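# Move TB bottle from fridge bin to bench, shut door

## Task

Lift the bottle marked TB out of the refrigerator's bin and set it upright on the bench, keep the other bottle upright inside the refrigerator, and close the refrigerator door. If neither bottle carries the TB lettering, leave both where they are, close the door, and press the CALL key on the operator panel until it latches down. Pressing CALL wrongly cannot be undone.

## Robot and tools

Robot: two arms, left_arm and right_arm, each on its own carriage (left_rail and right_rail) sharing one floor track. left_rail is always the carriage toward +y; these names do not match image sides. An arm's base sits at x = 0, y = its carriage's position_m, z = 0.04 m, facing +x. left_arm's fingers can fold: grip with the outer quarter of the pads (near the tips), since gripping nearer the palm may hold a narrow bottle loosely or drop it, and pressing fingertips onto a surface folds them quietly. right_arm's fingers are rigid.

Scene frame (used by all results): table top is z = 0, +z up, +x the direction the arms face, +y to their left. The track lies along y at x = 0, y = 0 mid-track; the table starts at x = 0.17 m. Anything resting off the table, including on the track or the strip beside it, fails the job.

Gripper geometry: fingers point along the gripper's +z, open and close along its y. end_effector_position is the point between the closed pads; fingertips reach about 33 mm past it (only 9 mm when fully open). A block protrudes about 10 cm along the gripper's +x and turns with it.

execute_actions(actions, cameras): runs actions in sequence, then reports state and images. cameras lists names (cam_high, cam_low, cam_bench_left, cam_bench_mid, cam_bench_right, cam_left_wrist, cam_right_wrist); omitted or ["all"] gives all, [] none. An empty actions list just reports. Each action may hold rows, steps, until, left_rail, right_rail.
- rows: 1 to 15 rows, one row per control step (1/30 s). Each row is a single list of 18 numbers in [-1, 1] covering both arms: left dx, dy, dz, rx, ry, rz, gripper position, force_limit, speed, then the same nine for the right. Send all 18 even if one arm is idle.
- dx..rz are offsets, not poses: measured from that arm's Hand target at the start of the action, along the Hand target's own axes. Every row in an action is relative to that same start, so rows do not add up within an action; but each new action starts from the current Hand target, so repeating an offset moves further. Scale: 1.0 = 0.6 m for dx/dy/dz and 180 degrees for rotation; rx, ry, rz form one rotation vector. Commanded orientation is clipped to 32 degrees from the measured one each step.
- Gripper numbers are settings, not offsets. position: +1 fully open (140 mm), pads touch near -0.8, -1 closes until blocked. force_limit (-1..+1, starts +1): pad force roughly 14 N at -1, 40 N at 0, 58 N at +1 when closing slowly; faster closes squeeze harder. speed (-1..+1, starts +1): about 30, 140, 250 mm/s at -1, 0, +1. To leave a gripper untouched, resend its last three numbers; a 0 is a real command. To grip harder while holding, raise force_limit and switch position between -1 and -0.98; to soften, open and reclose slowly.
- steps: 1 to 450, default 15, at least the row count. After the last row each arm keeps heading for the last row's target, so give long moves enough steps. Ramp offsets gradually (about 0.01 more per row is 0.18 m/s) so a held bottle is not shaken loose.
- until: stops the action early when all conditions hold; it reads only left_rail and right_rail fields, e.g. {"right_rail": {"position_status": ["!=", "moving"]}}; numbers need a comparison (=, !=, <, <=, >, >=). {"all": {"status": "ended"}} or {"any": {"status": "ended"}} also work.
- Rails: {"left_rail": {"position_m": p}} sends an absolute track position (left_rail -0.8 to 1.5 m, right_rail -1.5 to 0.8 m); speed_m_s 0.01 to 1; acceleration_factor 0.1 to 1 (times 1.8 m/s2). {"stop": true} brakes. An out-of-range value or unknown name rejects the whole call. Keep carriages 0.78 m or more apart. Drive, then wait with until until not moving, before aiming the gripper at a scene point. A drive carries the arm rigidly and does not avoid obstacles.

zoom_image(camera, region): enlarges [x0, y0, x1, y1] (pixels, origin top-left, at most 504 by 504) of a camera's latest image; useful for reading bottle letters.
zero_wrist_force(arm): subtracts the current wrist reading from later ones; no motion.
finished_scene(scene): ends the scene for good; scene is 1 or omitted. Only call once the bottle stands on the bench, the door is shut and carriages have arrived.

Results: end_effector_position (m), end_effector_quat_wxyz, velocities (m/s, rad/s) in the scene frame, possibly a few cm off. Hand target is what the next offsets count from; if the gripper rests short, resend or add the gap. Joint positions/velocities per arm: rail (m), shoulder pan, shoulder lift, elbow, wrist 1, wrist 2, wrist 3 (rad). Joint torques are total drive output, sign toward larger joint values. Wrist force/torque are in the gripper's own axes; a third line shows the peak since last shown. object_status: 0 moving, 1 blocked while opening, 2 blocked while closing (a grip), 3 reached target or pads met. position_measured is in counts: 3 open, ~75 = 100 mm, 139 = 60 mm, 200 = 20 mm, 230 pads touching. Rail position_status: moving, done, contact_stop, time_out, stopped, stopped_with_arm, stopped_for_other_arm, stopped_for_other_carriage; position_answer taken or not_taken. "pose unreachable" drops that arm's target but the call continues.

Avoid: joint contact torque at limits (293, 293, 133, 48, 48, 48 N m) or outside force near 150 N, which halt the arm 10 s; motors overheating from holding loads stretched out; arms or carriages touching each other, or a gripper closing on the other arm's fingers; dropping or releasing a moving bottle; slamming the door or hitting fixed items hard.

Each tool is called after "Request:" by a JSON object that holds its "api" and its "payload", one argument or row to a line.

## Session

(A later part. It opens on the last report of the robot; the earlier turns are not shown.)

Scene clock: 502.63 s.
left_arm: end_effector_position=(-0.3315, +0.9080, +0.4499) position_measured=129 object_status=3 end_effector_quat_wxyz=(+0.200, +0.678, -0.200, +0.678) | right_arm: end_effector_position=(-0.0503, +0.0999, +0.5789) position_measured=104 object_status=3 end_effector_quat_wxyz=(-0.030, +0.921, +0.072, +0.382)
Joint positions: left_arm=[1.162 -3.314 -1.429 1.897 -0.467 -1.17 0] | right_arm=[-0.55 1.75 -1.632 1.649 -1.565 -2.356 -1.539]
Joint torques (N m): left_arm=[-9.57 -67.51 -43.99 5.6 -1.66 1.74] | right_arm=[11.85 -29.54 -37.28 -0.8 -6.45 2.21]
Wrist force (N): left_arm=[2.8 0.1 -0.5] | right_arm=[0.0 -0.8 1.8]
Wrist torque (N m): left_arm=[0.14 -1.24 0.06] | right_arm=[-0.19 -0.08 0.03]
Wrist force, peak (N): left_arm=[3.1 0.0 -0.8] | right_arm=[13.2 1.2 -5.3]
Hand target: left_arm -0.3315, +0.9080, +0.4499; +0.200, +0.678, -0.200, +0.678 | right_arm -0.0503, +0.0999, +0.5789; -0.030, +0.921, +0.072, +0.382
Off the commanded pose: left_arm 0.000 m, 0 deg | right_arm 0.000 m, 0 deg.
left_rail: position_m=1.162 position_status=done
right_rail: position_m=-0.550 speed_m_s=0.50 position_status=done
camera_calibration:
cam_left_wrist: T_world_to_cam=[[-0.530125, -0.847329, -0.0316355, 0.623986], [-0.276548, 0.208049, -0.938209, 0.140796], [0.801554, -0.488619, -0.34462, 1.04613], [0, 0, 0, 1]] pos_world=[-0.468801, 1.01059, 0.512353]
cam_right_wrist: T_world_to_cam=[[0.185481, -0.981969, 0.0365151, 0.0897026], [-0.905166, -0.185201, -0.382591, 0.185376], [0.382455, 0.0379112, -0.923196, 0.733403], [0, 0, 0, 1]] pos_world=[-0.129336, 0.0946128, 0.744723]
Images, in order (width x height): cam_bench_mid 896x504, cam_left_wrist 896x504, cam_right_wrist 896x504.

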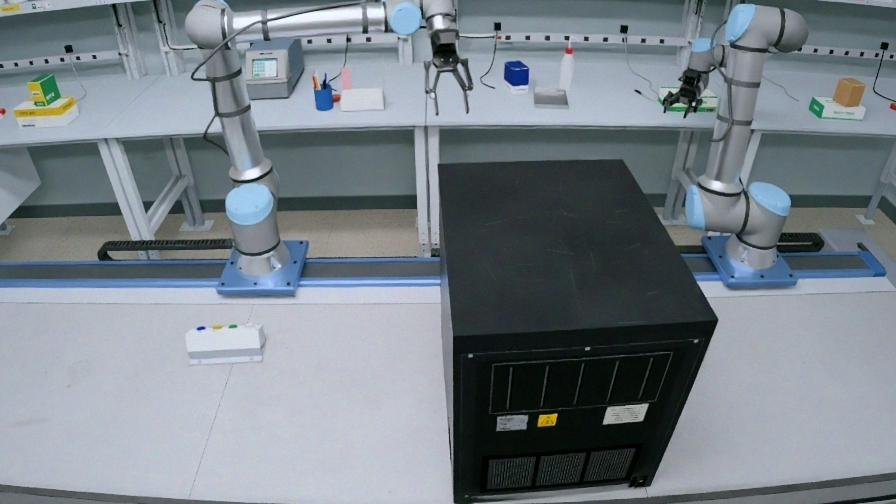

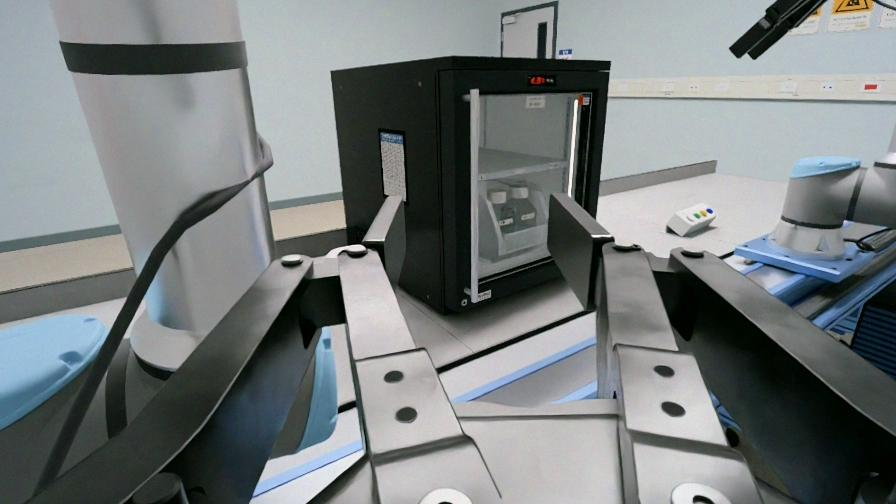

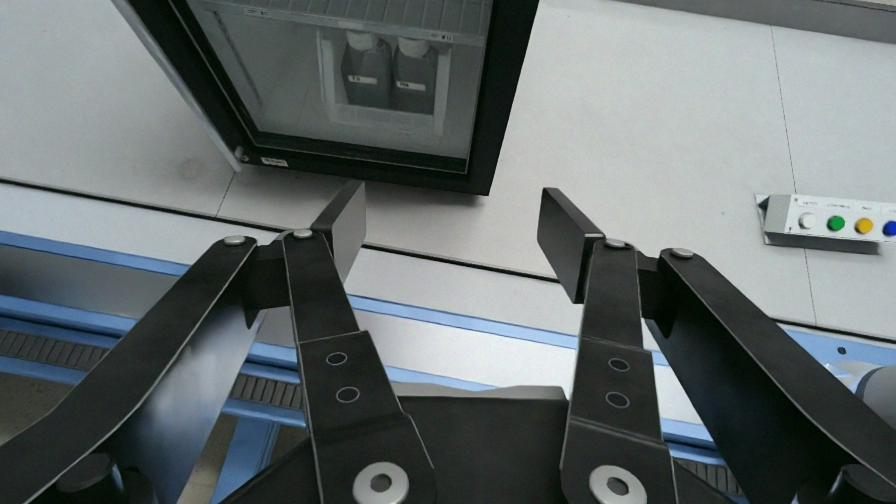

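Request:
{"api": "execute_actions", "payload": {
  "actions": [
    {"rows":[[0,0,0,0,0,0,0,-0.5,-0.5,0.044,-0.148,0.108,0,0,0,0,1,1]],"steps":20},
    {"rows":[[0,0,0,0,0,0,0,-0.5,-0.5,0.044,-0.148,0.108,0,0,0,0,1,1]],"steps":20},
    {"rows":[[0,0,0,0,0,0,0,-0.5,-0.5,0.044,-0.148,0.108,0,0,0,0,1,1]],"steps":20},
    {"rows":[[0,0,0,0,0,0,0,-0.5,-0.5,0.044,-0.148,0.108,0,0,0,0,1,1]],"steps":45}
  ],
  "cameras": ["cam_left_wrist","cam_right_wrist"]
}}

Request:
{"api": "zoom_image", "payload": {
  "camera": "cam_right_wrist",
  "region": [320, 100, 620, 400]
}}

Scene clock: 524.37 s.
left_arm: end_effector_position=(-0.3315, +0.9080, +0.4499) position_measured=129 object_status=3 end_effector_quat_wxyz=(+0.200, +0.678, -0.200, +0.678) | right_arm: end_effector_position=(+0.1489, +0.4911, +0.4703) position_measured=129 object_status=3 end_effector_quat_wxyz=(-0.030, +0.921, +0.072, +0.382)
Joint positions: left_arm=[1.162 -3.314 -1.429 1.897 -0.467 -1.17 0] | right_arm=[-0.55 1.485 -1.044 1.162 -1.924 -2.327 -1.907]
Joint torques (N m): left_arm=[-8.43 -66.76 -44.18 5.67 -1.86 1.73] | right_arm=[-12.18 -78.14 -54.37 -1.54 0.75 -2.72]
Wrist force (N): left_arm=[2.6 -0.2 -0.7] | right_arm=[0.5 -0.6 1.8]
Wrist torque (N m): left_arm=[0.07 -1.19 0.06] | right_arm=[-0.12 -0.19 0.14]
Wrist force, peak (N): left_arm=[3.1 -0.2 -0.7] | right_arm=[-7.9 11.7 -8.3]
Hand target: left_arm -0.3315, +0.9080, +0.4499; +0.200, +0.678, -0.200, +0.678 | right_arm +0.1489, +0.4911, +0.4703; -0.030, +0.921, +0.072, +0.382
Off the commanded pose: left_arm 0.000 m, 0 deg | right_arm 0.000 m, 0 deg.
left_rail: position_m=1.162 position_status=done
right_rail: position_m=-0.550 speed_m_s=0.50 position_status=done
camera_calibration:
cam_left_wrist: T_world_to_cam=[[-0.530125, -0.847329, -0.0316355, 0.623986], [-0.276548, 0.208049, -0.938209, 0.140796], [0.801554, -0.488619, -0.34462, 1.04613], [0, 0, 0, 1]] pos_world=[-0.468801, 1.01059, 0.512353]
cam_right_wrist: T_world_to_cam=[[0.185481, -0.981969, 0.0365151, 0.440867], [-0.905166, -0.185201, -0.382591, 0.396586], [0.382455, 0.0379112, -0.923196, 0.542128], [0, 0, 0, 1]] pos_world=[0.0698644, 0.485813, 0.636123]
Images, in order (width x height): cam_left_wrist 896x504, cam_right_wrist 896x504.

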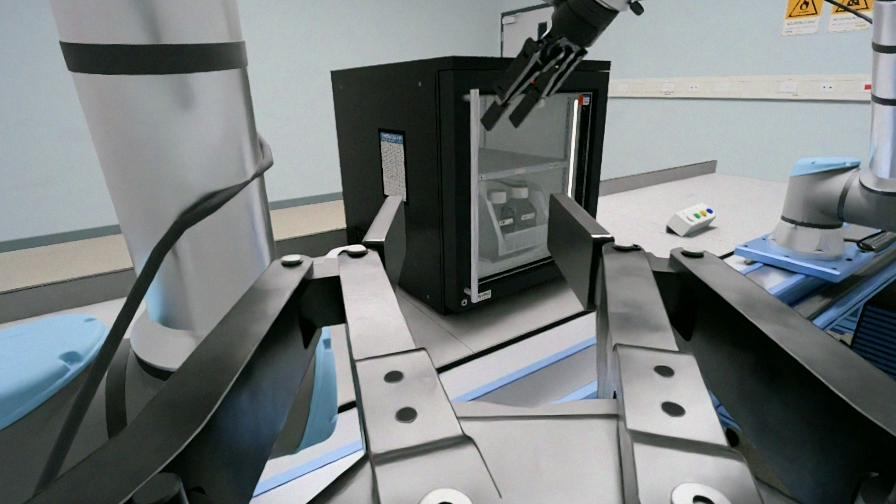

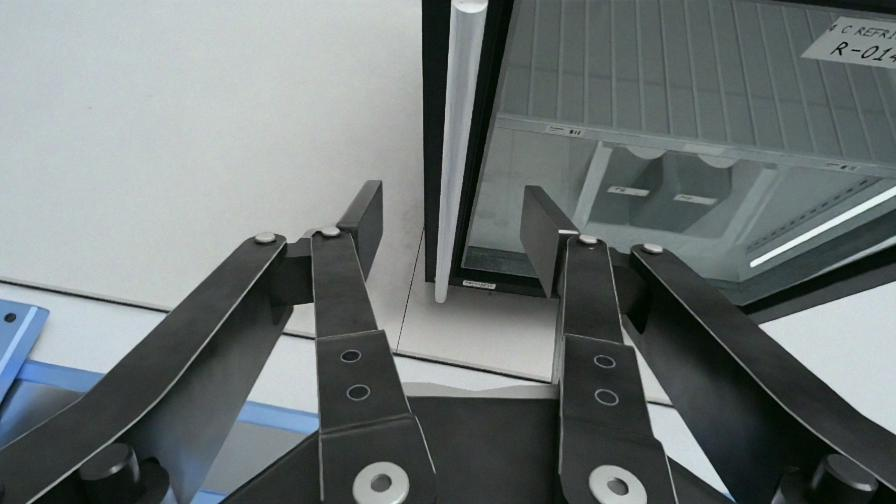

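Scaled by 1.680 from the camera's 896x504 image, which has a finer 1280x720 frame.

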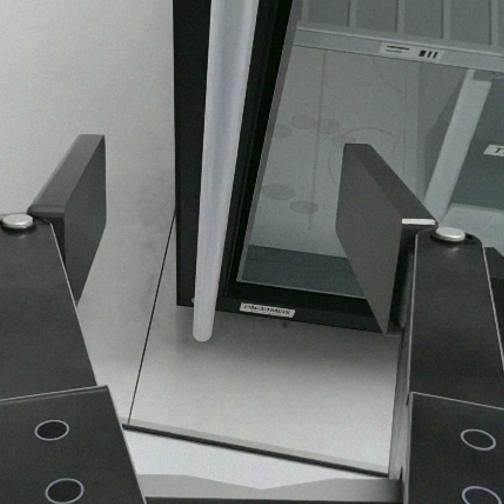

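Request:
{"api": "execute_actions", "payload": {
  "actions": [
    {"rows":[[0,0,0,0,0,0,0,-0.5,-0.5,0,0.01,0.07,0,0,0,0,1,1]],"steps":20},
    {"rows":[[0,0,0,0,0,0,0,-0.5,-0.5,0,0,0.07,0,0,0,0,0,0]],"steps":45}
  ],
  "cameras": ["cam_left_wrist","cam_right_wrist"]
}}

Request:
{"api": "zoom_image", "payload": {
  "camera": "cam_right_wrist",
  "region": [320, 100, 620, 400]
}}

Request:
{"api": "zoom_image", "payload": {
  "camera": "cam_left_wrist",
  "region": [440, 50, 600, 200]
}}

Scene clock: 539.80 s.
left_arm: end_effector_position=(-0.3315, +0.9080, +0.4499) position_measured=129 object_status=3 end_effector_quat_wxyz=(+0.200, +0.678, -0.200, +0.678) | right_arm: end_effector_position=(+0.2085, +0.4945, +0.4109) position_measured=129 object_status=3 end_effector_quat_wxyz=(-0.030, +0.921, +0.072, +0.382)
Joint positions: left_arm=[1.162 -3.314 -1.429 1.897 -0.467 -1.17 0] | right_arm=[-0.55 1.426 -1.022 1.244 -2.082 -2.312 -1.985]
Joint torques (N m): left_arm=[-7.58 -66.63 -42.9 5.61 -1.69 1.85] | right_arm=[-11.03 -79.73 -36.52 -8.18 1 -2.91]
Wrist force (N): left_arm=[2.8 0.1 -0.5] | right_arm=[0.9 -0.6 2.0]
Wrist torque (N m): left_arm=[0.15 -1.25 0.06] | right_arm=[-0.13 -0.28 0.15]
Wrist force, peak (N): left_arm=[3.1 -0.3 -0.6] | right_arm=[1.7 -0.8 -12.1]
Hand target: left_arm -0.3315, +0.9080, +0.4499; +0.200, +0.678, -0.200, +0.678 | right_arm +0.2085, +0.4945, +0.4109; -0.030, +0.921, +0.072, +0.382
Off the commanded pose: left_arm 0.000 m, 0 deg | right_arm 0.000 m, 0 deg.
left_rail: position_m=1.162 position_status=done
right_rail: position_m=-0.550 speed_m_s=0.50 position_status=done
camera_calibration:
cam_left_wrist: T_world_to_cam=[[-0.530125, -0.847329, -0.0316355, 0.623986], [-0.276548, 0.208049, -0.938209, 0.140796], [0.801554, -0.488619, -0.34462, 1.04613], [0, 0, 0, 1]] pos_world=[-0.468801, 1.01059, 0.512353]
cam_right_wrist: T_world_to_cam=[[0.185481, -0.981969, 0.0365151, 0.435221], [-0.905166, -0.185201, -0.382591, 0.42842], [0.382455, 0.0379112, -0.923196, 0.464371], [0, 0, 0, 1]] pos_world=[0.129464, 0.489113, 0.576723]
Images, in order (width x height): cam_left_wrist 896x504, cam_right_wrist 896x504.

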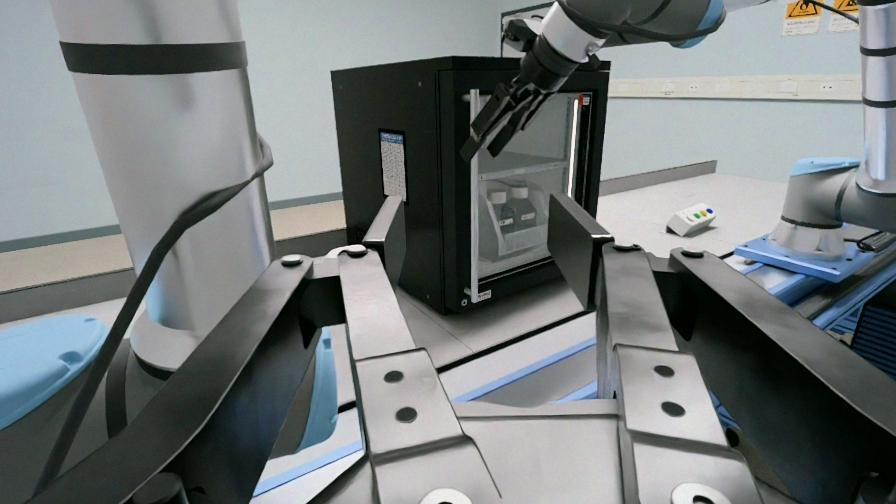

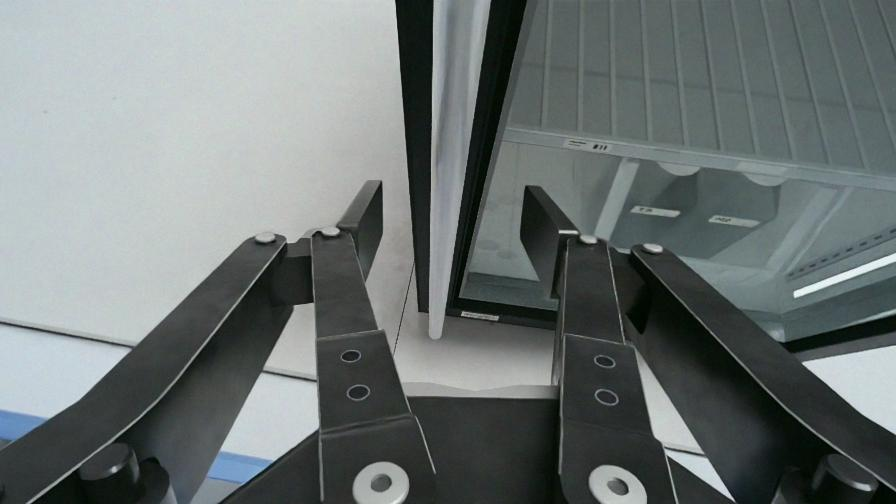

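Scaled by 1.680 from the camera's 896x504 image, which has a finer 1280x720 frame.

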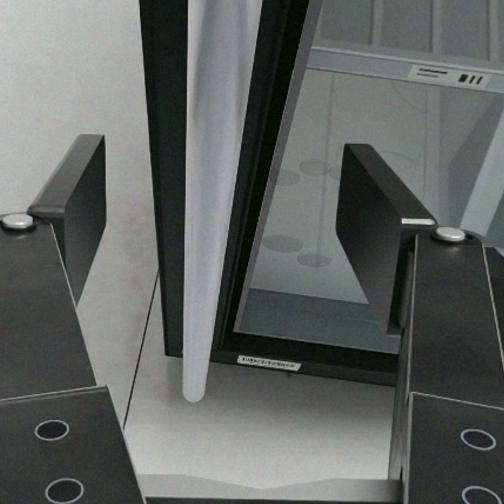

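Scaled by 3.150 from the camera's 896x504 image, which has a finer 1280x720 frame.

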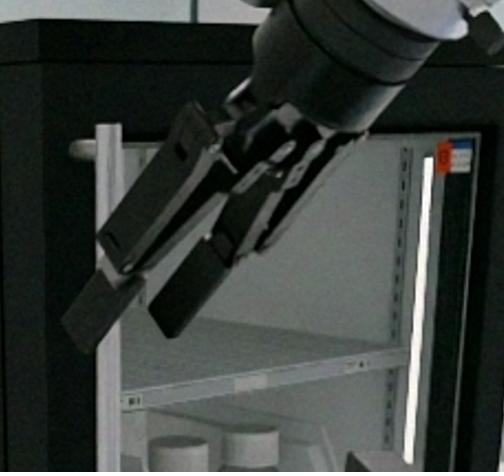

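Request:
{"api": "execute_actions", "payload": {
  "actions": [
    {"rows":[[0,0,0,0,0,0,0,-0.5,-0.5,0,-0.003,0.045,0,0,0,0,0,0]],"steps":40}
  ],
  "cameras": ["cam_left_wrist","cam_right_wrist"]
}}

Request:
{"api": "zoom_image", "payload": {
  "camera": "cam_right_wrist",
  "region": [320, 100, 620, 400]
}}

Request:
{"api": "zoom_image", "payload": {
  "camera": "cam_left_wrist",
  "region": [440, 50, 600, 200]
}}

Scene clock: 550.83 s.
left_arm: end_effector_position=(-0.3315, +0.9080, +0.4499) position_measured=129 object_status=3 end_effector_quat_wxyz=(+0.200, +0.678, -0.200, +0.678) | right_arm: end_effector_position=(+0.2271, +0.4992, +0.3919) position_measured=129 object_status=3 end_effector_quat_wxyz=(-0.030, +0.921, +0.072, +0.382)
Joint positions: left_arm=[1.162 -3.314 -1.429 1.897 -0.467 -1.17 0] | right_arm=[-0.55 1.408 -1.005 1.255 -2.125 -2.307 -2.008]
Joint torques (N m): left_arm=[-6.55 -66.89 -42.57 5.59 -2.14 1.95] | right_arm=[-8.19 -79.81 -37.11 -8.06 0.96 -3.12]
Wrist force (N): left_arm=[2.8 -0.3 -0.5] | right_arm=[0.8 -0.9 1.6]
Wrist torque (N m): left_arm=[0.05 -1.25 0.06] | right_arm=[-0.21 -0.25 0.13]
Wrist force, peak (N): left_arm=[3.1 0.0 -0.3] | right_arm=[1.2 -0.8 -7.4]
Hand target: left_arm -0.3315, +0.9080, +0.4499; +0.200, +0.678, -0.200, +0.678 | right_arm +0.2271, +0.4992, +0.3919; -0.030, +0.921, +0.072, +0.382
Off the commanded pose: left_arm 0.000 m, 0 deg | right_arm 0.000 m, 0 deg.
left_rail: position_m=1.162 position_status=done
right_rail: position_m=-0.550 speed_m_s=0.50 position_status=done
camera_calibration:
cam_left_wrist: T_world_to_cam=[[-0.530125, -0.847329, -0.0316355, 0.623986], [-0.276548, 0.208049, -0.938209, 0.140796], [0.801554, -0.488619, -0.34462, 1.04613], [0, 0, 0, 1]] pos_world=[-0.468801, 1.01059, 0.512353]
cam_right_wrist: T_world_to_cam=[[0.185481, -0.981969, 0.0365151, 0.437182], [-0.905166, -0.185201, -0.382591, 0.438837], [0.382455, 0.0379112, -0.923196, 0.439442], [0, 0, 0, 1]] pos_world=[0.148064, 0.493913, 0.557623]
Images, in order (width x height): cam_left_wrist 896x504, cam_right_wrist 896x504.

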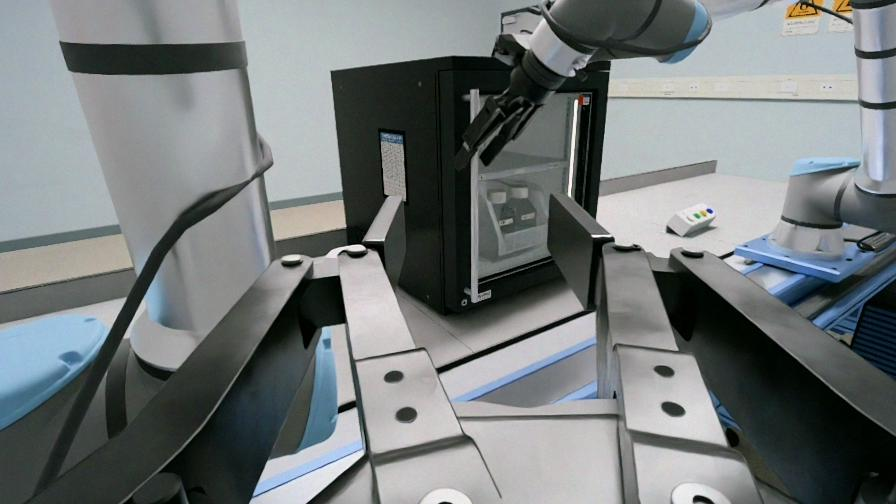

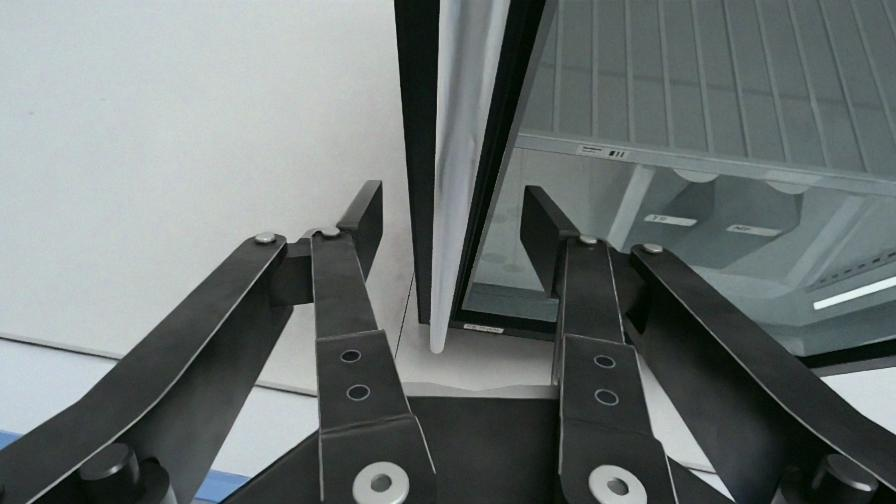

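Scaled by 1.680 from the camera's 896x504 image, which has a finer 1280x720 frame.

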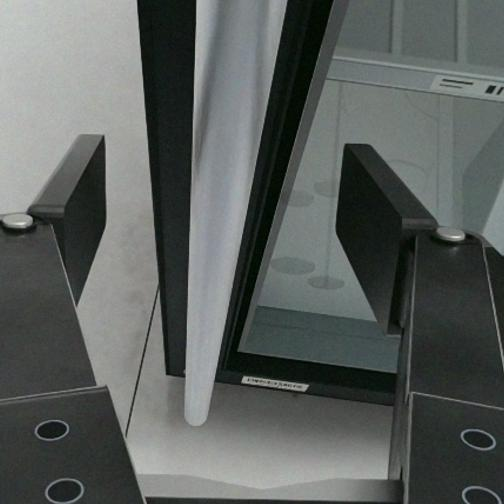

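Scaled by 3.150 from the camera's 896x504 image, which has a finer 1280x720 frame.

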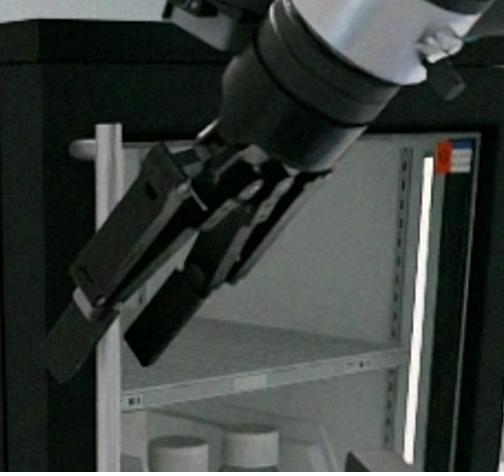

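Request:
{"api": "execute_actions", "payload": {
  "actions": [
    {"rows":[[0,0,0,0,0,0,0,-0.5,-0.5,0,0,0,0,0,0,-1,-0.6,-1]],"steps":120}
  ],
  "cameras": ["cam_left_wrist","cam_right_wrist"]
}}

Request:
{"api": "zoom_image", "payload": {
  "camera": "cam_right_wrist",
  "region": [320, 100, 620, 400]
}}

Scene clock: 559.87 s.
left_arm: end_effector_position=(-0.3315, +0.9080, +0.4499) position_measured=129 object_status=3 end_effector_quat_wxyz=(+0.200, +0.678, -0.200, +0.678) | right_arm: end_effector_position=(+0.2271, +0.4992, +0.3918) position_measured=207 object_status=2 end_effector_quat_wxyz=(-0.030, +0.921, +0.072, +0.382)
Joint positions: left_arm=[1.162 -3.314 -1.429 1.897 -0.467 -1.17 0] | right_arm=[-0.55 1.408 -1.005 1.255 -2.125 -2.307 -2.008]
Joint torques (N m): left_arm=[-5.54 -67.22 -41.6 4.84 -1.67 1.95] | right_arm=[-12.02 -100.82 -36.8 6.3 -11.24 -2.43]
Wrist force (N): left_arm=[2.5 -0.1 -0.5] | right_arm=[1.4 -37.8 0.2]
Wrist torque (N m): left_arm=[0.11 -1.20 0.06] | right_arm=[0.02 -0.25 0.28]
Wrist force, peak (N): left_arm=[3.1 0.0 -0.5] | right_arm=[1.6 -38.2 0.3]
Hand target: left_arm -0.3315, +0.9080, +0.4499; +0.200, +0.678, -0.200, +0.678 | right_arm +0.2271, +0.4992, +0.3919; -0.030, +0.921, +0.072, +0.382
Off the commanded pose: left_arm 0.000 m, 0 deg | right_arm 0.000 m, 0 deg.
left_rail: position_m=1.162 position_status=done
right_rail: position_m=-0.550 speed_m_s=0.50 position_status=done
camera_calibration:
cam_left_wrist: T_world_to_cam=[[-0.530125, -0.847329, -0.0316355, 0.623986], [-0.276548, 0.208049, -0.938209, 0.140796], [0.801554, -0.488619, -0.34462, 1.04613], [0, 0, 0, 1]] pos_world=[-0.468801, 1.01059, 0.512353]
cam_right_wrist: T_world_to_cam=[[0.185481, -0.981969, 0.0365151, 0.437182], [-0.905166, -0.185201, -0.382591, 0.438837], [0.382455, 0.0379112, -0.923196, 0.439442], [0, 0, 0, 1]] pos_world=[0.148064, 0.493913, 0.557623]
Images, in order (width x height): cam_left_wrist 896x504, cam_right_wrist 896x504.

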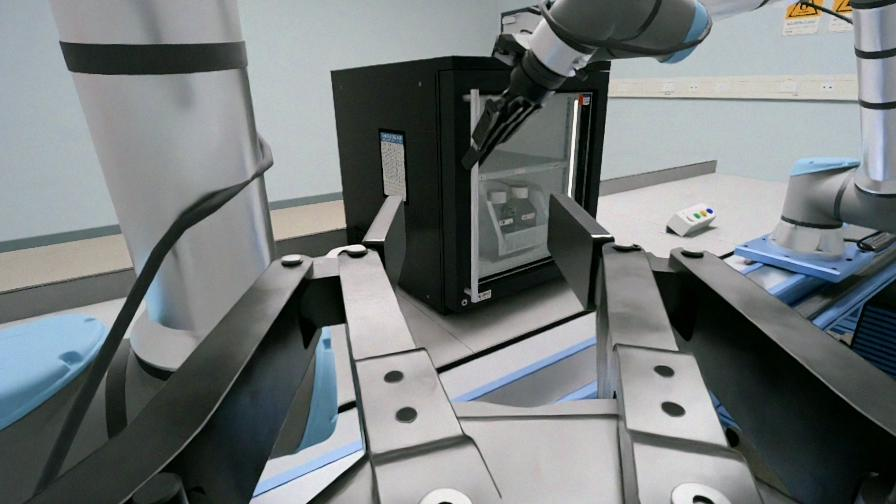

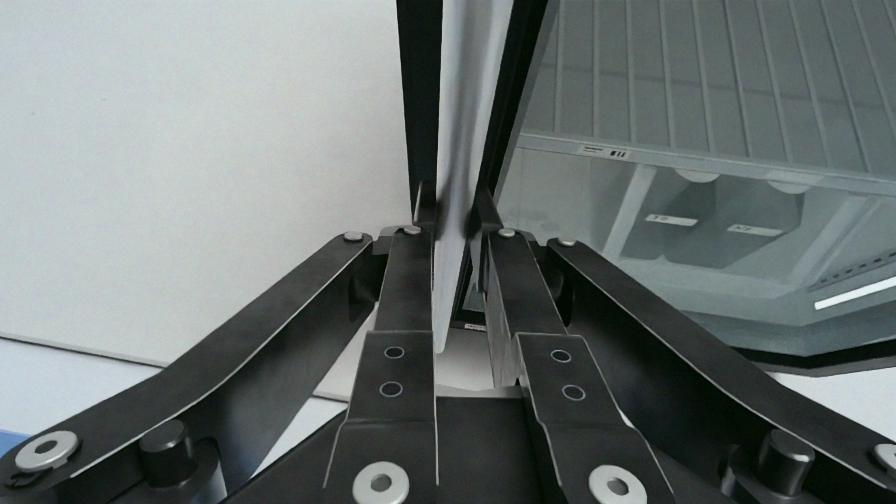

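Scaled by 1.680 from the camera's 896x504 image, which has a finer 1280x720 frame.

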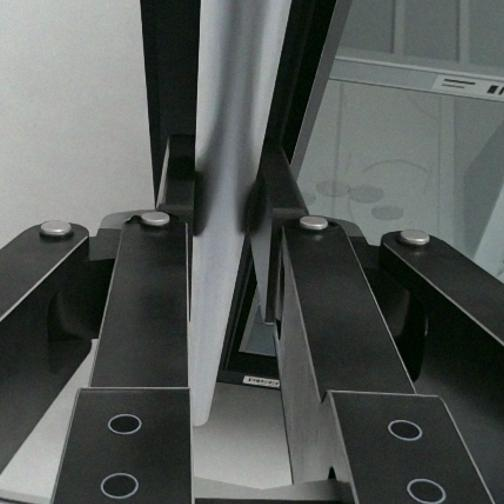

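Request:
{"api": "execute_actions", "payload": {
  "actions": [
    {"rows":[[0,0,0,0,0,0,0,-0.5,-0.5,0,-0.004,0,0,0,0,-1,-0.6,-1]],"steps":20}
  ],
  "cameras": []
}}

Scene clock: 566.20 s.
left_arm: end_effector_position=(-0.3315, +0.9080, +0.4499) position_measured=129 object_status=3 end_effector_quat_wxyz=(+0.200, +0.678, -0.200, +0.678) | right_arm: end_effector_position=(+0.2268, +0.5015, +0.3919) position_measured=208 object_status=2 end_effector_quat_wxyz=(-0.030, +0.921, +0.072, +0.382)
Joint positions: left_arm=[1.162 -3.314 -1.429 1.897 -0.467 -1.17 0] | right_arm=[-0.55 1.409 -1.001 1.249 -2.122 -2.307 -2.007]
Joint torques (N m): left_arm=[-4.27 -67.02 -41.5 5.12 -2.06 1.82] | right_arm=[19.87 -72.54 -61.17 -8.13 3.04 1.93]
Wrist force (N): left_arm=[2.7 0.0 -0.4] | right_arm=[-2.9 27.7 -4.4]
Wrist torque (N m): left_arm=[0.11 -1.22 0.06] | right_arm=[0.02 -0.18 0.30]
Wrist force, peak (N): left_arm=[3.0 -0.5 -0.5] | right_arm=[1.3 -38.4 0.0]
Hand target: left_arm -0.3315, +0.9080, +0.4499; +0.200, +0.678, -0.200, +0.678 | right_arm +0.2268, +0.5015, +0.3919; -0.030, +0.921, +0.072, +0.382
Off the commanded pose: left_arm 0.000 m, 0 deg | right_arm 0.000 m, 0 deg.
left_rail: position_m=1.162 position_status=done
right_rail: position_m=-0.550 speed_m_s=0.50 position_status=done
No camera images: "cameras" was empty.

Request:
{"api": "execute_actions", "payload": {
  "actions": [
    {"rows":[[0,0,0,0,0,0,0,-0.5,-0.5,0,0.0017,0,0,0,0,-1,-0.6,-1]],"steps":8},
    {"rows":[[0,0,0,0,0,0,0,-0.5,-0.5,-0.0086,0.0005,-0.0086,0.0039,0,-0.0039,-1,-0.6,-1],[0,0,0,0,0,0,0,-0.5,-0.5,-0.0172,0.001,-0.0172,0.0079,0,-0.0079,-1,-0.6,-1],[0,0,0,0,0,0,0,-0.5,-0.5,-0.026,0.0016,-0.026,0.0118,0,-0.0118,-1,-0.6,-1],[0,0,0,0,0,0,0,-0.5,-0.5,-0.0346,0.0022,-0.0346,0.0158,0,-0.0158,-1,-0.6,-1],[0,0,0,0,0,0,0,-0.5,-0.5,-0.0432,0.0027,-0.0433,0.0197,0,-0.0196,-1,-0.6,-1]],"steps":30}
  ],
  "cameras": ["cam_left_wrist"]
}}

Scene clock: 587.20 s.
left_arm: end_effector_position=(-0.3315, +0.9080, +0.4499) position_measured=129 object_status=3 end_effector_quat_wxyz=(+0.200, +0.678, -0.200, +0.678) | right_arm: end_effector_position=(+0.1909, +0.4933, +0.3919) position_measured=208 object_status=2 end_effector_quat_wxyz=(-0.047, +0.917, +0.113, +0.380)
Joint positions: left_arm=[1.162 -3.314 -1.429 1.897 -0.467 -1.17 0] | right_arm=[-0.55 1.437 -1.042 1.324 -2.206 -2.288 -2.083]
Joint torques (N m): left_arm=[-2.42 -66.2 -41.63 5.2 -2.04 1.7] | right_arm=[27.8 -101.37 -42.26 -12.7 6.26 -3.46]
Wrist force (N): left_arm=[3.0 -0.5 -0.3] | right_arm=[2.4 26.4 0.5]
Wrist torque (N m): left_arm=[0.01 -1.29 0.06] | right_arm=[0.14 -0.17 0.42]
Wrist force, peak (N): left_arm=[3.1 -0.1 -0.7] | right_arm=[-2.4 33.4 -5.0]
Hand target: left_arm -0.3315, +0.9080, +0.4499; +0.200, +0.678, -0.200, +0.678 | right_arm +0.1909, +0.4933, +0.3919; -0.047, +0.917, +0.113, +0.380
Off the commanded pose: left_arm 0.000 m, 0 deg | right_arm 0.000 m, 0 deg.
left_rail: position_m=1.162 position_status=done
right_rail: position_m=-0.550 speed_m_s=0.50 position_status=done
camera_calibration:
cam_left_wrist: T_world_to_cam=[[-0.530125, -0.847329, -0.0316355, 0.623986], [-0.276548, 0.208049, -0.938209, 0.140796], [0.801554, -0.488619, -0.34462, 1.04613], [0, 0, 0, 1]] pos_world=[-0.468801, 1.01059, 0.512353]
Images, in order (width x height): cam_left_wrist 896x504.

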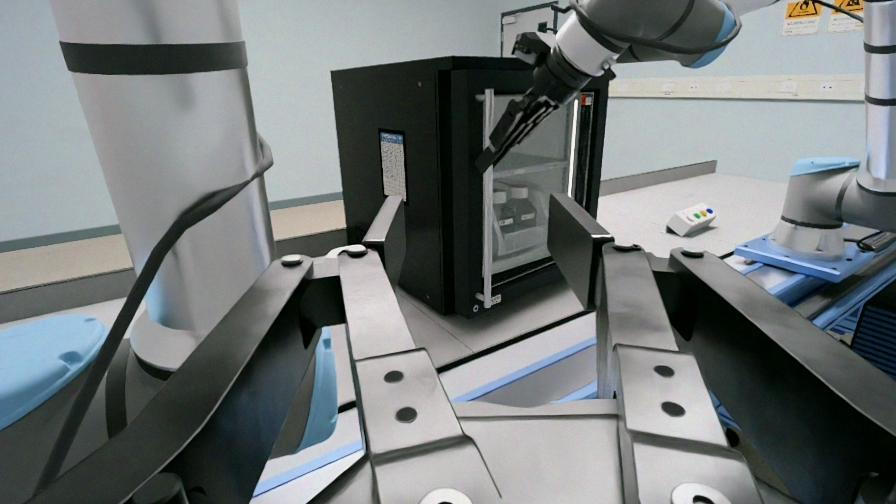

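Request:
{"api": "execute_actions", "payload": {
  "actions": [
    {"rows":[[0,0,0,0,0,0,0,-0.5,-0.5,0,0.0017,0,0,0,0,-1,-0.6,-1]],"steps":6},
    {"rows":[[0,0,0,0,0,0,0,-0.5,-0.5,-0.0086,0.0007,-0.0086,0.0039,0,-0.0039,-1,-0.6,-1],[0,0,0,0,0,0,0,-0.5,-0.5,-0.0172,0.0015,-0.0172,0.0079,0,-0.0079,-1,-0.6,-1],[0,0,0,0,0,0,0,-0.5,-0.5,-0.026,0.0024,-0.026,0.0118,0,-0.0118,-1,-0.6,-1],[0,0,0,0,0,0,0,-0.5,-0.5,-0.0346,0.0033,-0.0346,0.0158,0,-0.0158,-1,-0.6,-1],[0,0,0,0,0,0,0,-0.5,-0.5,-0.0433,0.0041,-0.0433,0.0197,0,-0.0197,-1,-0.6,-1]],"steps":20},
    {"rows":[[0,0,0,0,0,0,0,-0.5,-0.5,-0.0086,0.0007,-0.0086,0.0039,0,-0.0039,-1,-0.6,-1],[0,0,0,0,0,0,0,-0.5,-0.5,-0.0172,0.0015,-0.0172,0.0079,0,-0.0079,-1,-0.6,-1],[0,0,0,0,0,0,0,-0.5,-0.5,-0.026,0.0024,-0.026,0.0118,0,-0.0118,-1,-0.6,-1],[0,0,0,0,0,0,0,-0.5,-0.5,-0.0346,0.0033,-0.0346,0.0158,0,-0.0158,-1,-0.6,-1],[0,0,0,0,0,0,0,-0.5,-0.5,-0.0433,0.0041,-0.0433,0.0197,0,-0.0197,-1,-0.6,-1]],"steps":25}
  ],
  "cameras": ["cam_left_wrist"]
}}

Scene clock: 606.10 s.
left_arm: end_effector_position=(-0.3315, +0.9080, +0.4499) position_measured=129 object_status=3 end_effector_quat_wxyz=(+0.200, +0.678, -0.200, +0.678) | right_arm: end_effector_position=(+0.1222, +0.4667, +0.3919) position_measured=208 object_status=2 end_effector_quat_wxyz=(-0.080, +0.904, +0.192, +0.374)
Joint positions: left_arm=[1.162 -3.314 -1.429 1.897 -0.467 -1.17 0] | right_arm=[-0.55 1.487 -1.129 1.476 -2.367 -2.239 -2.232]
Joint torques (N m): left_arm=[-3.04 -64.82 -40.63 4.66 -1.98 1.41] | right_arm=[-2.96 -106.25 -26.92 -3.52 -5.04 -3.49]
Wrist force (N): left_arm=[2.7 -0.1 -0.4] | right_arm=[0.3 -27.5 2.7]
Wrist torque (N m): left_arm=[0.10 -1.23 0.06] | right_arm=[0.03 -0.16 0.27]
Wrist force, peak (N): left_arm=[3.2 0.0 -0.5] | right_arm=[0.3 -27.5 2.7]
Hand target: left_arm -0.3315, +0.9080, +0.4499; +0.200, +0.678, -0.200, +0.678 | right_arm +0.1222, +0.4667, +0.3919; -0.080, +0.904, +0.192, +0.374
Off the commanded pose: left_arm 0.000 m, 0 deg | right_arm 0.000 m, 0 deg.
left_rail: position_m=1.162 position_status=done
right_rail: position_m=-0.550 speed_m_s=0.50 position_status=done
camera_calibration:
cam_left_wrist: T_world_to_cam=[[-0.530125, -0.847329, -0.0316355, 0.623986], [-0.276548, 0.208049, -0.938209, 0.140796], [0.801554, -0.488619, -0.34462, 1.04613], [0, 0, 0, 1]] pos_world=[-0.468801, 1.01059, 0.512353]
Images, in order (width x height): cam_left_wrist 896x504.

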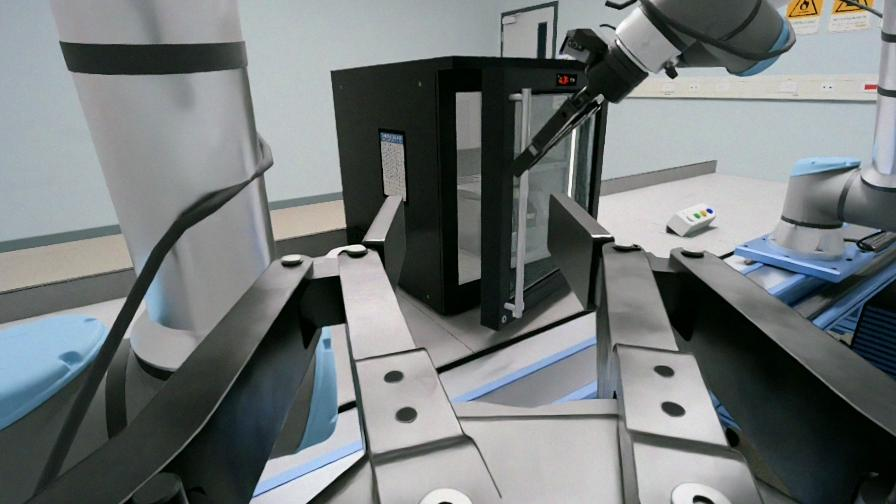

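Request:
{"api": "execute_actions", "payload": {
  "actions": [
    {"rows":[[0,0,0,0,0,0,0,-0.5,-0.5,0,-0.0017,0,0,0,0,-1,-0.6,-1]],"steps":6},
    {"rows":[[0,0,0,0,0,0,0,-0.5,-0.5,-0.0086,0.0006,-0.0086,0.0039,0,-0.0039,-1,-0.6,-1],[0,0,0,0,0,0,0,-0.5,-0.5,-0.0172,0.0013,-0.0172,0.0079,0,-0.0079,-1,-0.6,-1],[0,0,0,0,0,0,0,-0.5,-0.5,-0.026,0.002,-0.026,0.0118,0,-0.0118,-1,-0.6,-1],[0,0,0,0,0,0,0,-0.5,-0.5,-0.0346,0.0027,-0.0346,0.0158,0,-0.0158,-1,-0.6,-1],[0,0,0,0,0,0,0,-0.5,-0.5,-0.0432,0.0033,-0.0432,0.0197,0,-0.0197,-1,-0.6,-1]],"steps":20},
    {"rows":[[0,0,0,0,0,0,0,-0.5,-0.5,-0.0086,0.0006,-0.0086,0.0039,0,-0.0039,-1,-0.6,-1],[0,0,0,0,0,0,0,-0.5,-0.5,-0.0172,0.0013,-0.0172,0.0079,0,-0.0079,-1,-0.6,-1],[0,0,0,0,0,0,0,-0.5,-0.5,-0.026,0.002,-0.026,0.0118,0,-0.0118,-1,-0.6,-1],[0,0,0,0,0,0,0,-0.5,-0.5,-0.0346,0.0027,-0.0346,0.0158,0,-0.0158,-1,-0.6,-1],[0,0,0,0,0,0,0,-0.5,-0.5,-0.0432,0.0033,-0.0432,0.0197,0,-0.0197,-1,-0.6,-1]],"steps":25}
  ],
  "cameras": ["cam_right_wrist"]
}}

Scene clock: 623.33 s.
left_arm: end_effector_position=(-0.3315, +0.9080, +0.4499) position_measured=129 object_status=3 end_effector_quat_wxyz=(+0.200, +0.678, -0.200, +0.678) | right_arm: end_effector_position=(+0.0580, +0.4314, +0.3919) position_measured=208 object_status=2 end_effector_quat_wxyz=(-0.112, +0.883, +0.271, +0.366)
Joint positions: left_arm=[1.162 -3.314 -1.429 1.897 -0.467 -1.17 0] | right_arm=[-0.55 1.532 -1.218 1.621 -2.508 -2.177 -2.375]
Joint torques (N m): left_arm=[-0.19 -67.05 -41.9 4.68 -1.35 1.57] | right_arm=[13.6 -95.15 -35.1 -8.53 0.66 -3.35]
Wrist force (N): left_arm=[2.8 -0.1 -0.6] | right_arm=[-1.6 -4.2 4.4]
Wrist torque (N m): left_arm=[0.09 -1.25 0.05] | right_arm=[-0.57 0.02 0.42]
Wrist force, peak (N): left_arm=[3.0 -0.2 -0.3] | right_arm=[0.1 -28.1 2.9]
Hand target: left_arm -0.3315, +0.9080, +0.4499; +0.200, +0.678, -0.200, +0.678 | right_arm +0.0580, +0.4314, +0.3919; -0.112, +0.883, +0.271, +0.366
Off the commanded pose: left_arm 0.000 m, 0 deg | right_arm 0.000 m, 0 deg.
left_rail: position_m=1.162 position_status=done
right_rail: position_m=-0.550 speed_m_s=0.50 position_status=done
camera_calibration:
cam_right_wrist: T_world_to_cam=[[0.583903, -0.811012, 0.0363005, 0.305171], [-0.74157, -0.551035, -0.382667, 0.421537], [0.33035, 0.196521, -0.923173, 0.441295], [0, 0, 0, 1]] pos_world=[-0.0113729, 0.393055, 0.557622]
Images, in order (width x height): cam_right_wrist 896x504.

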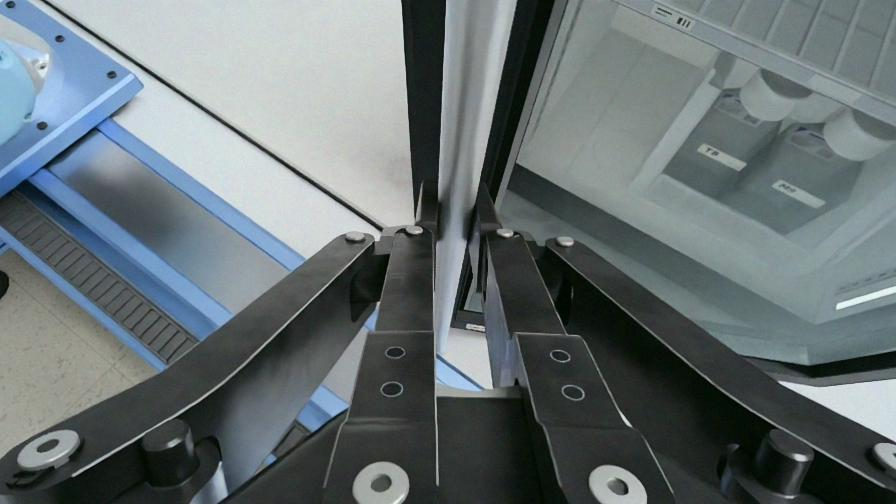

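Request:
{"api": "execute_actions", "payload": {
  "actions": [
    {"rows":[[0,0,0,0,0,0,0,-0.5,-0.5,-0.0086,0.0006,-0.0086,0.0039,0,-0.0039,-1,-0.6,-1],[0,0,0,0,0,0,0,-0.5,-0.5,-0.0172,0.0013,-0.0172,0.0079,0,-0.0079,-1,-0.6,-1],[0,0,0,0,0,0,0,-0.5,-0.5,-0.026,0.002,-0.026,0.0118,0,-0.0118,-1,-0.6,-1],[0,0,0,0,0,0,0,-0.5,-0.5,-0.0346,0.0027,-0.0346,0.0158,0,-0.0158,-1,-0.6,-1],[0,0,0,0,0,0,0,-0.5,-0.5,-0.0432,0.0033,-0.0432,0.0197,0,-0.0197,-1,-0.6,-1]],"steps":20},
    {"rows":[[0,0,0,0,0,0,0,-0.5,-0.5,-0.0086,0.0006,-0.0086,0.0039,0,-0.0039,-1,-0.6,-1],[0,0,0,0,0,0,0,-0.5,-0.5,-0.0172,0.0013,-0.0172,0.0079,0,-0.0079,-1,-0.6,-1],[0,0,0,0,0,0,0,-0.5,-0.5,-0.026,0.002,-0.026,0.0118,0,-0.0118,-1,-0.6,-1],[0,0,0,0,0,0,0,-0.5,-0.5,-0.0346,0.0027,-0.0346,0.0158,0,-0.0158,-1,-0.6,-1],[0,0,0,0,0,0,0,-0.5,-0.5,-0.0432,0.0033,-0.0432,0.0197,0,-0.0197,-1,-0.6,-1]],"steps":20},
    {"rows":[[0,0,0,0,0,0,0,-0.5,-0.5,-0.0086,0.0006,-0.0086,0.0039,0,-0.0039,-1,-0.6,-1],[0,0,0,0,0,0,0,-0.5,-0.5,-0.0172,0.0013,-0.0172,0.0079,0,-0.0079,-1,-0.6,-1],[0,0,0,0,0,0,0,-0.5,-0.5,-0.026,0.002,-0.026,0.0118,0,-0.0118,-1,-0.6,-1],[0,0,0,0,0,0,0,-0.5,-0.5,-0.0346,0.0027,-0.0346,0.0158,0,-0.0158,-1,-0.6,-1],[0,0,0,0,0,0,0,-0.5,-0.5,-0.0432,0.0033,-0.0432,0.0197,0,-0.0197,-1,-0.6,-1]],"steps":25}
  ],
  "cameras": ["cam_right_wrist","cam_bench_mid"]
}}

Scene clock: 641.27 s.
left_arm: end_effector_position=(-0.3315, +0.9080, +0.4499) position_measured=129 object_status=3 end_effector_quat_wxyz=(+0.200, +0.678, -0.200, +0.678) | right_arm: end_effector_position=(-0.0234, +0.3576, +0.3919) position_measured=208 object_status=2 end_effector_quat_wxyz=(-0.159, +0.840, +0.384, +0.348)
Joint positions: left_arm=[1.162 -3.314 -1.429 1.897 -0.467 -1.17 0] | right_arm=[-0.55 1.58 -1.369 1.842 -2.687 -2.058 -2.583]
Joint torques (N m): left_arm=[1.79 -64.27 -41.03 4.36 -1.68 1.68] | right_arm=[-19.45 -86.53 -23.1 -3.43 -13.4 -2.51]
Wrist force (N): left_arm=[2.5 0.0 -0.7] | right_arm=[-2.1 -51.5 7.2]
Wrist torque (N m): left_arm=[0.12 -1.17 0.06] | right_arm=[-0.77 -0.05 0.11]
Wrist force, peak (N): left_arm=[2.9 -0.1 -0.8] | right_arm=[-2.1 -51.5 7.2]
Hand target: left_arm -0.3315, +0.9080, +0.4499; +0.200, +0.678, -0.200, +0.678 | right_arm -0.0234, +0.3576, +0.3919; -0.159, +0.840, +0.384, +0.348
Off the commanded pose: left_arm 0.000 m, 0 deg | right_arm 0.000 m, 0 deg.
left_rail: position_m=1.162 position_status=done
right_rail: position_m=-0.550 speed_m_s=0.50 position_status=done
camera_calibration:
cam_right_wrist: T_world_to_cam=[[0.774436, -0.631608, 0.0363353, 0.233168], [-0.573075, -0.724681, -0.382651, 0.38659], [0.268017, 0.275516, -0.923178, 0.452963], [0, 0, 0, 1]] pos_world=[-0.0804309, 0.302626, 0.557622]
Images, in order (width x height): cam_bench_mid 896x504, cam_right_wrist 896x504.

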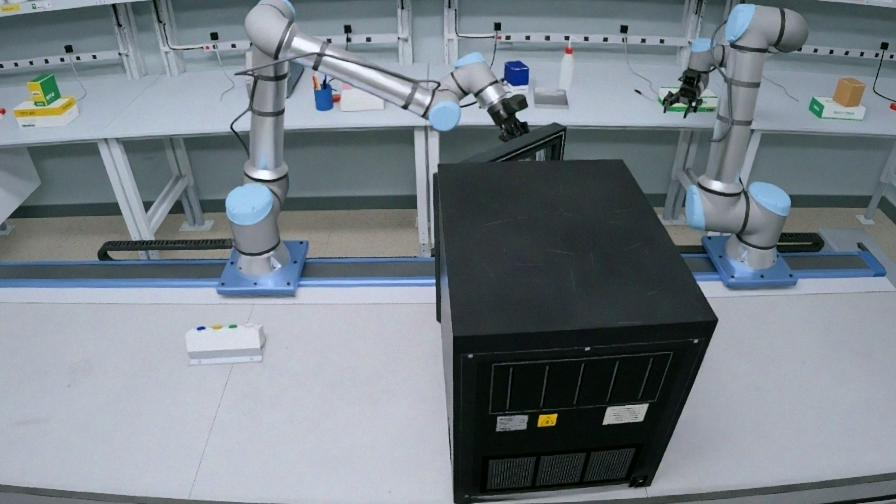

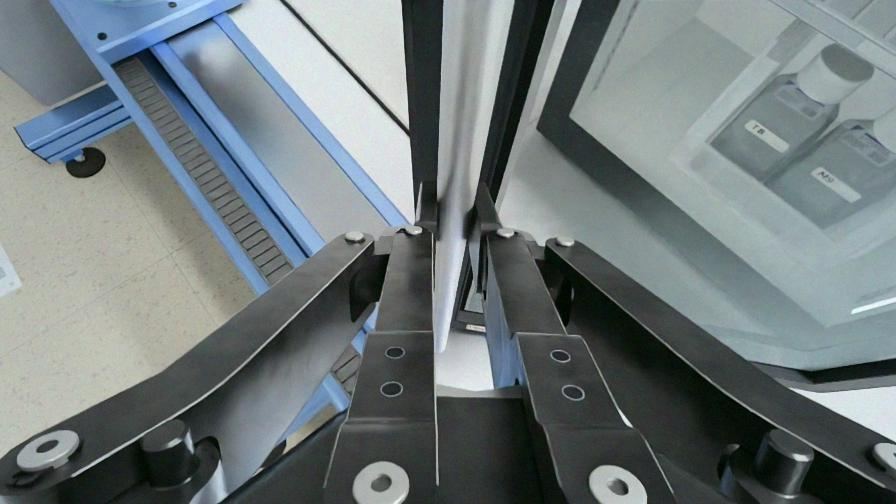

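Request:
{"api": "execute_actions", "payload": {
  "actions": [
    {"rows":[[0,0,0,0,0,0,0,-0.5,-0.5,0,-0.0031,0,0,0,0,-1,-0.6,-1]],"steps":6},
    {"rows":[[0,0,0,0,0,0,0,-0.5,-0.5,-0.0086,0.0004,-0.0086,0.0039,0,-0.0039,-1,-0.6,-1],[0,0,0,0,0,0,0,-0.5,-0.5,-0.0172,0.0008,-0.0172,0.0079,0,-0.0079,-1,-0.6,-1],[0,0,0,0,0,0,0,-0.5,-0.5,-0.026,0.0012,-0.026,0.0118,0,-0.0118,-1,-0.6,-1],[0,0,0,0,0,0,0,-0.5,-0.5,-0.0346,0.0016,-0.0346,0.0158,0,-0.0158,-1,-0.6,-1],[0,0,0,0,0,0,0,-0.5,-0.5,-0.0432,0.002,-0.0432,0.0197,0,-0.0197,-1,-0.6,-1]],"steps":20},
    {"rows":[[0,0,0,0,0,0,0,-0.5,-0.5,-0.0086,0.0004,-0.0086,0.0039,0,-0.0039,-1,-0.6,-1],[0,0,0,0,0,0,0,-0.5,-0.5,-0.0172,0.0008,-0.0172,0.0079,0,-0.0079,-1,-0.6,-1],[0,0,0,0,0,0,0,-0.5,-0.5,-0.026,0.0012,-0.026,0.0118,0,-0.0118,-1,-0.6,-1],[0,0,0,0,0,0,0,-0.5,-0.5,-0.0346,0.0016,-0.0346,0.0158,0,-0.0158,-1,-0.6,-1],[0,0,0,0,0,0,0,-0.5,-0.5,-0.0432,0.002,-0.0432,0.0197,0,-0.0197,-1,-0.6,-1]],"steps":20}
  ],
  "cameras": []
}}

Scene clock: 657.97 s.
left_arm: end_effector_position=(-0.3315, +0.9080, +0.4499) position_measured=129 object_status=3 end_effector_quat_wxyz=(+0.200, +0.678, -0.200, +0.678) | right_arm: end_effector_position=(-0.0684, +0.3001, +0.3918) position_measured=208 object_status=2 end_effector_quat_wxyz=(-0.189, +0.804, +0.456, +0.333)
Joint positions: left_arm=[1.162 -3.314 -1.429 1.897 -0.467 -1.17 0] | right_arm=[-0.55 1.598 -1.479 1.982 -2.775 -1.96 -2.719]
Joint torques (N m): left_arm=[1.78 -63.74 -40.63 4.15 -1.69 1.12] | right_arm=[6.68 -72.81 -36.21 -9.82 -2.82 -3.18]
Wrist force (N): left_arm=[2.8 -0.2 -0.5] | right_arm=[-5.1 -14.4 8.3]
Wrist torque (N m): left_arm=[0.07 -1.24 0.06] | right_arm=[-0.76 -0.09 0.30]
Wrist force, peak (N): left_arm=[3.0 -0.4 -0.6] | right_arm=[-1.8 -52.1 7.5]
Hand target: left_arm -0.3315, +0.9080, +0.4499; +0.200, +0.678, -0.200, +0.678 | right_arm -0.0684, +0.2999, +0.3918; -0.189, +0.804, +0.456, +0.333
Off the commanded pose: left_arm 0.000 m, 0 deg | right_arm 0.000 m, 0 deg.
left_rail: position_m=1.162 position_status=done
right_rail: position_m=-0.550 speed_m_s=0.50 position_status=done
No camera images: "cameras" was empty.

Request:
{"api": "execute_actions", "payload": {
  "actions": [
    {"rows":[[0,0,0,0,0,0,0,-0.5,-0.5,0,-0.001,0,0,0,0,-1,-0.6,-1]],"steps":6},
    {"rows":[[0,0,0,0,0,0,0,-0.5,-0.5,-0.0086,0.0003,-0.0086,0.0039,0,-0.0039,-1,-0.6,-1],[0,0,0,0,0,0,0,-0.5,-0.5,-0.0172,0.0006,-0.0172,0.0079,0,-0.0079,-1,-0.6,-1],[0,0,0,0,0,0,0,-0.5,-0.5,-0.026,0.0009,-0.026,0.0118,0,-0.0118,-1,-0.6,-1],[0,0,0,0,0,0,0,-0.5,-0.5,-0.0346,0.0012,-0.0346,0.0158,0,-0.0158,-1,-0.6,-1],[0,0,0,0,0,0,0,-0.5,-0.5,-0.0432,0.0015,-0.0432,0.0197,0,-0.0197,-1,-0.6,-1]],"steps":20},
    {"rows":[[0,0,0,0,0,0,0,-0.5,-0.5,-0.0086,0.0003,-0.0086,0.0039,0,-0.0039,-1,-0.6,-1],[0,0,0,0,0,0,0,-0.5,-0.5,-0.0172,0.0006,-0.0172,0.0079,0,-0.0079,-1,-0.6,-1],[0,0,0,0,0,0,0,-0.5,-0.5,-0.026,0.0009,-0.026,0.0118,0,-0.0118,-1,-0.6,-1],[0,0,0,0,0,0,0,-0.5,-0.5,-0.0346,0.0012,-0.0346,0.0158,0,-0.0158,-1,-0.6,-1],[0,0,0,0,0,0,0,-0.5,-0.5,-0.0432,0.0015,-0.0432,0.0197,0,-0.0197,-1,-0.6,-1]],"steps":20}
  ],
  "cameras": []
}}

Scene clock: 680.17 s.
left_arm: end_effector_position=(-0.3315, +0.9080, +0.4499) position_measured=129 object_status=3 end_effector_quat_wxyz=(+0.200, +0.678, -0.200, +0.678) | right_arm: end_effector_position=(-0.1021, +0.2350, +0.3918) position_measured=208 object_status=2 end_effector_quat_wxyz=(-0.217, +0.761, +0.524, +0.315)
Joint positions: left_arm=[1.162 -3.314 -1.429 1.897 -0.467 -1.17 0] | right_arm=[-0.55 1.595 -1.605 2.12 -2.833 -1.842 -2.86]
Joint torques (N m): left_arm=[2.76 -63.63 -41.5 3.74 -1.85 1.66] | right_arm=[-18.88 -67.35 -38.56 -10.79 -1.13 -2.89]
Wrist force (N): left_arm=[2.8 0.0 -0.4] | right_arm=[-6.1 -12.8 9.7]
Wrist torque (N m): left_arm=[0.12 -1.25 0.06] | right_arm=[-0.84 -0.16 0.28]
Wrist force, peak (N): left_arm=[3.0 -0.2 -0.7] | right_arm=[-5.2 -15.2 8.9]
Hand target: left_arm -0.3315, +0.9080, +0.4499; +0.200, +0.678, -0.200, +0.678 | right_arm -0.1021, +0.2349, +0.3918; -0.217, +0.761, +0.524, +0.315
Off the commanded pose: left_arm 0.000 m, 0 deg | right_arm 0.000 m, 0 deg.
left_rail: position_m=1.162 position_status=done
right_rail: position_m=-0.550 speed_m_s=0.50 position_status=done
No camera images: "cameras" was empty.


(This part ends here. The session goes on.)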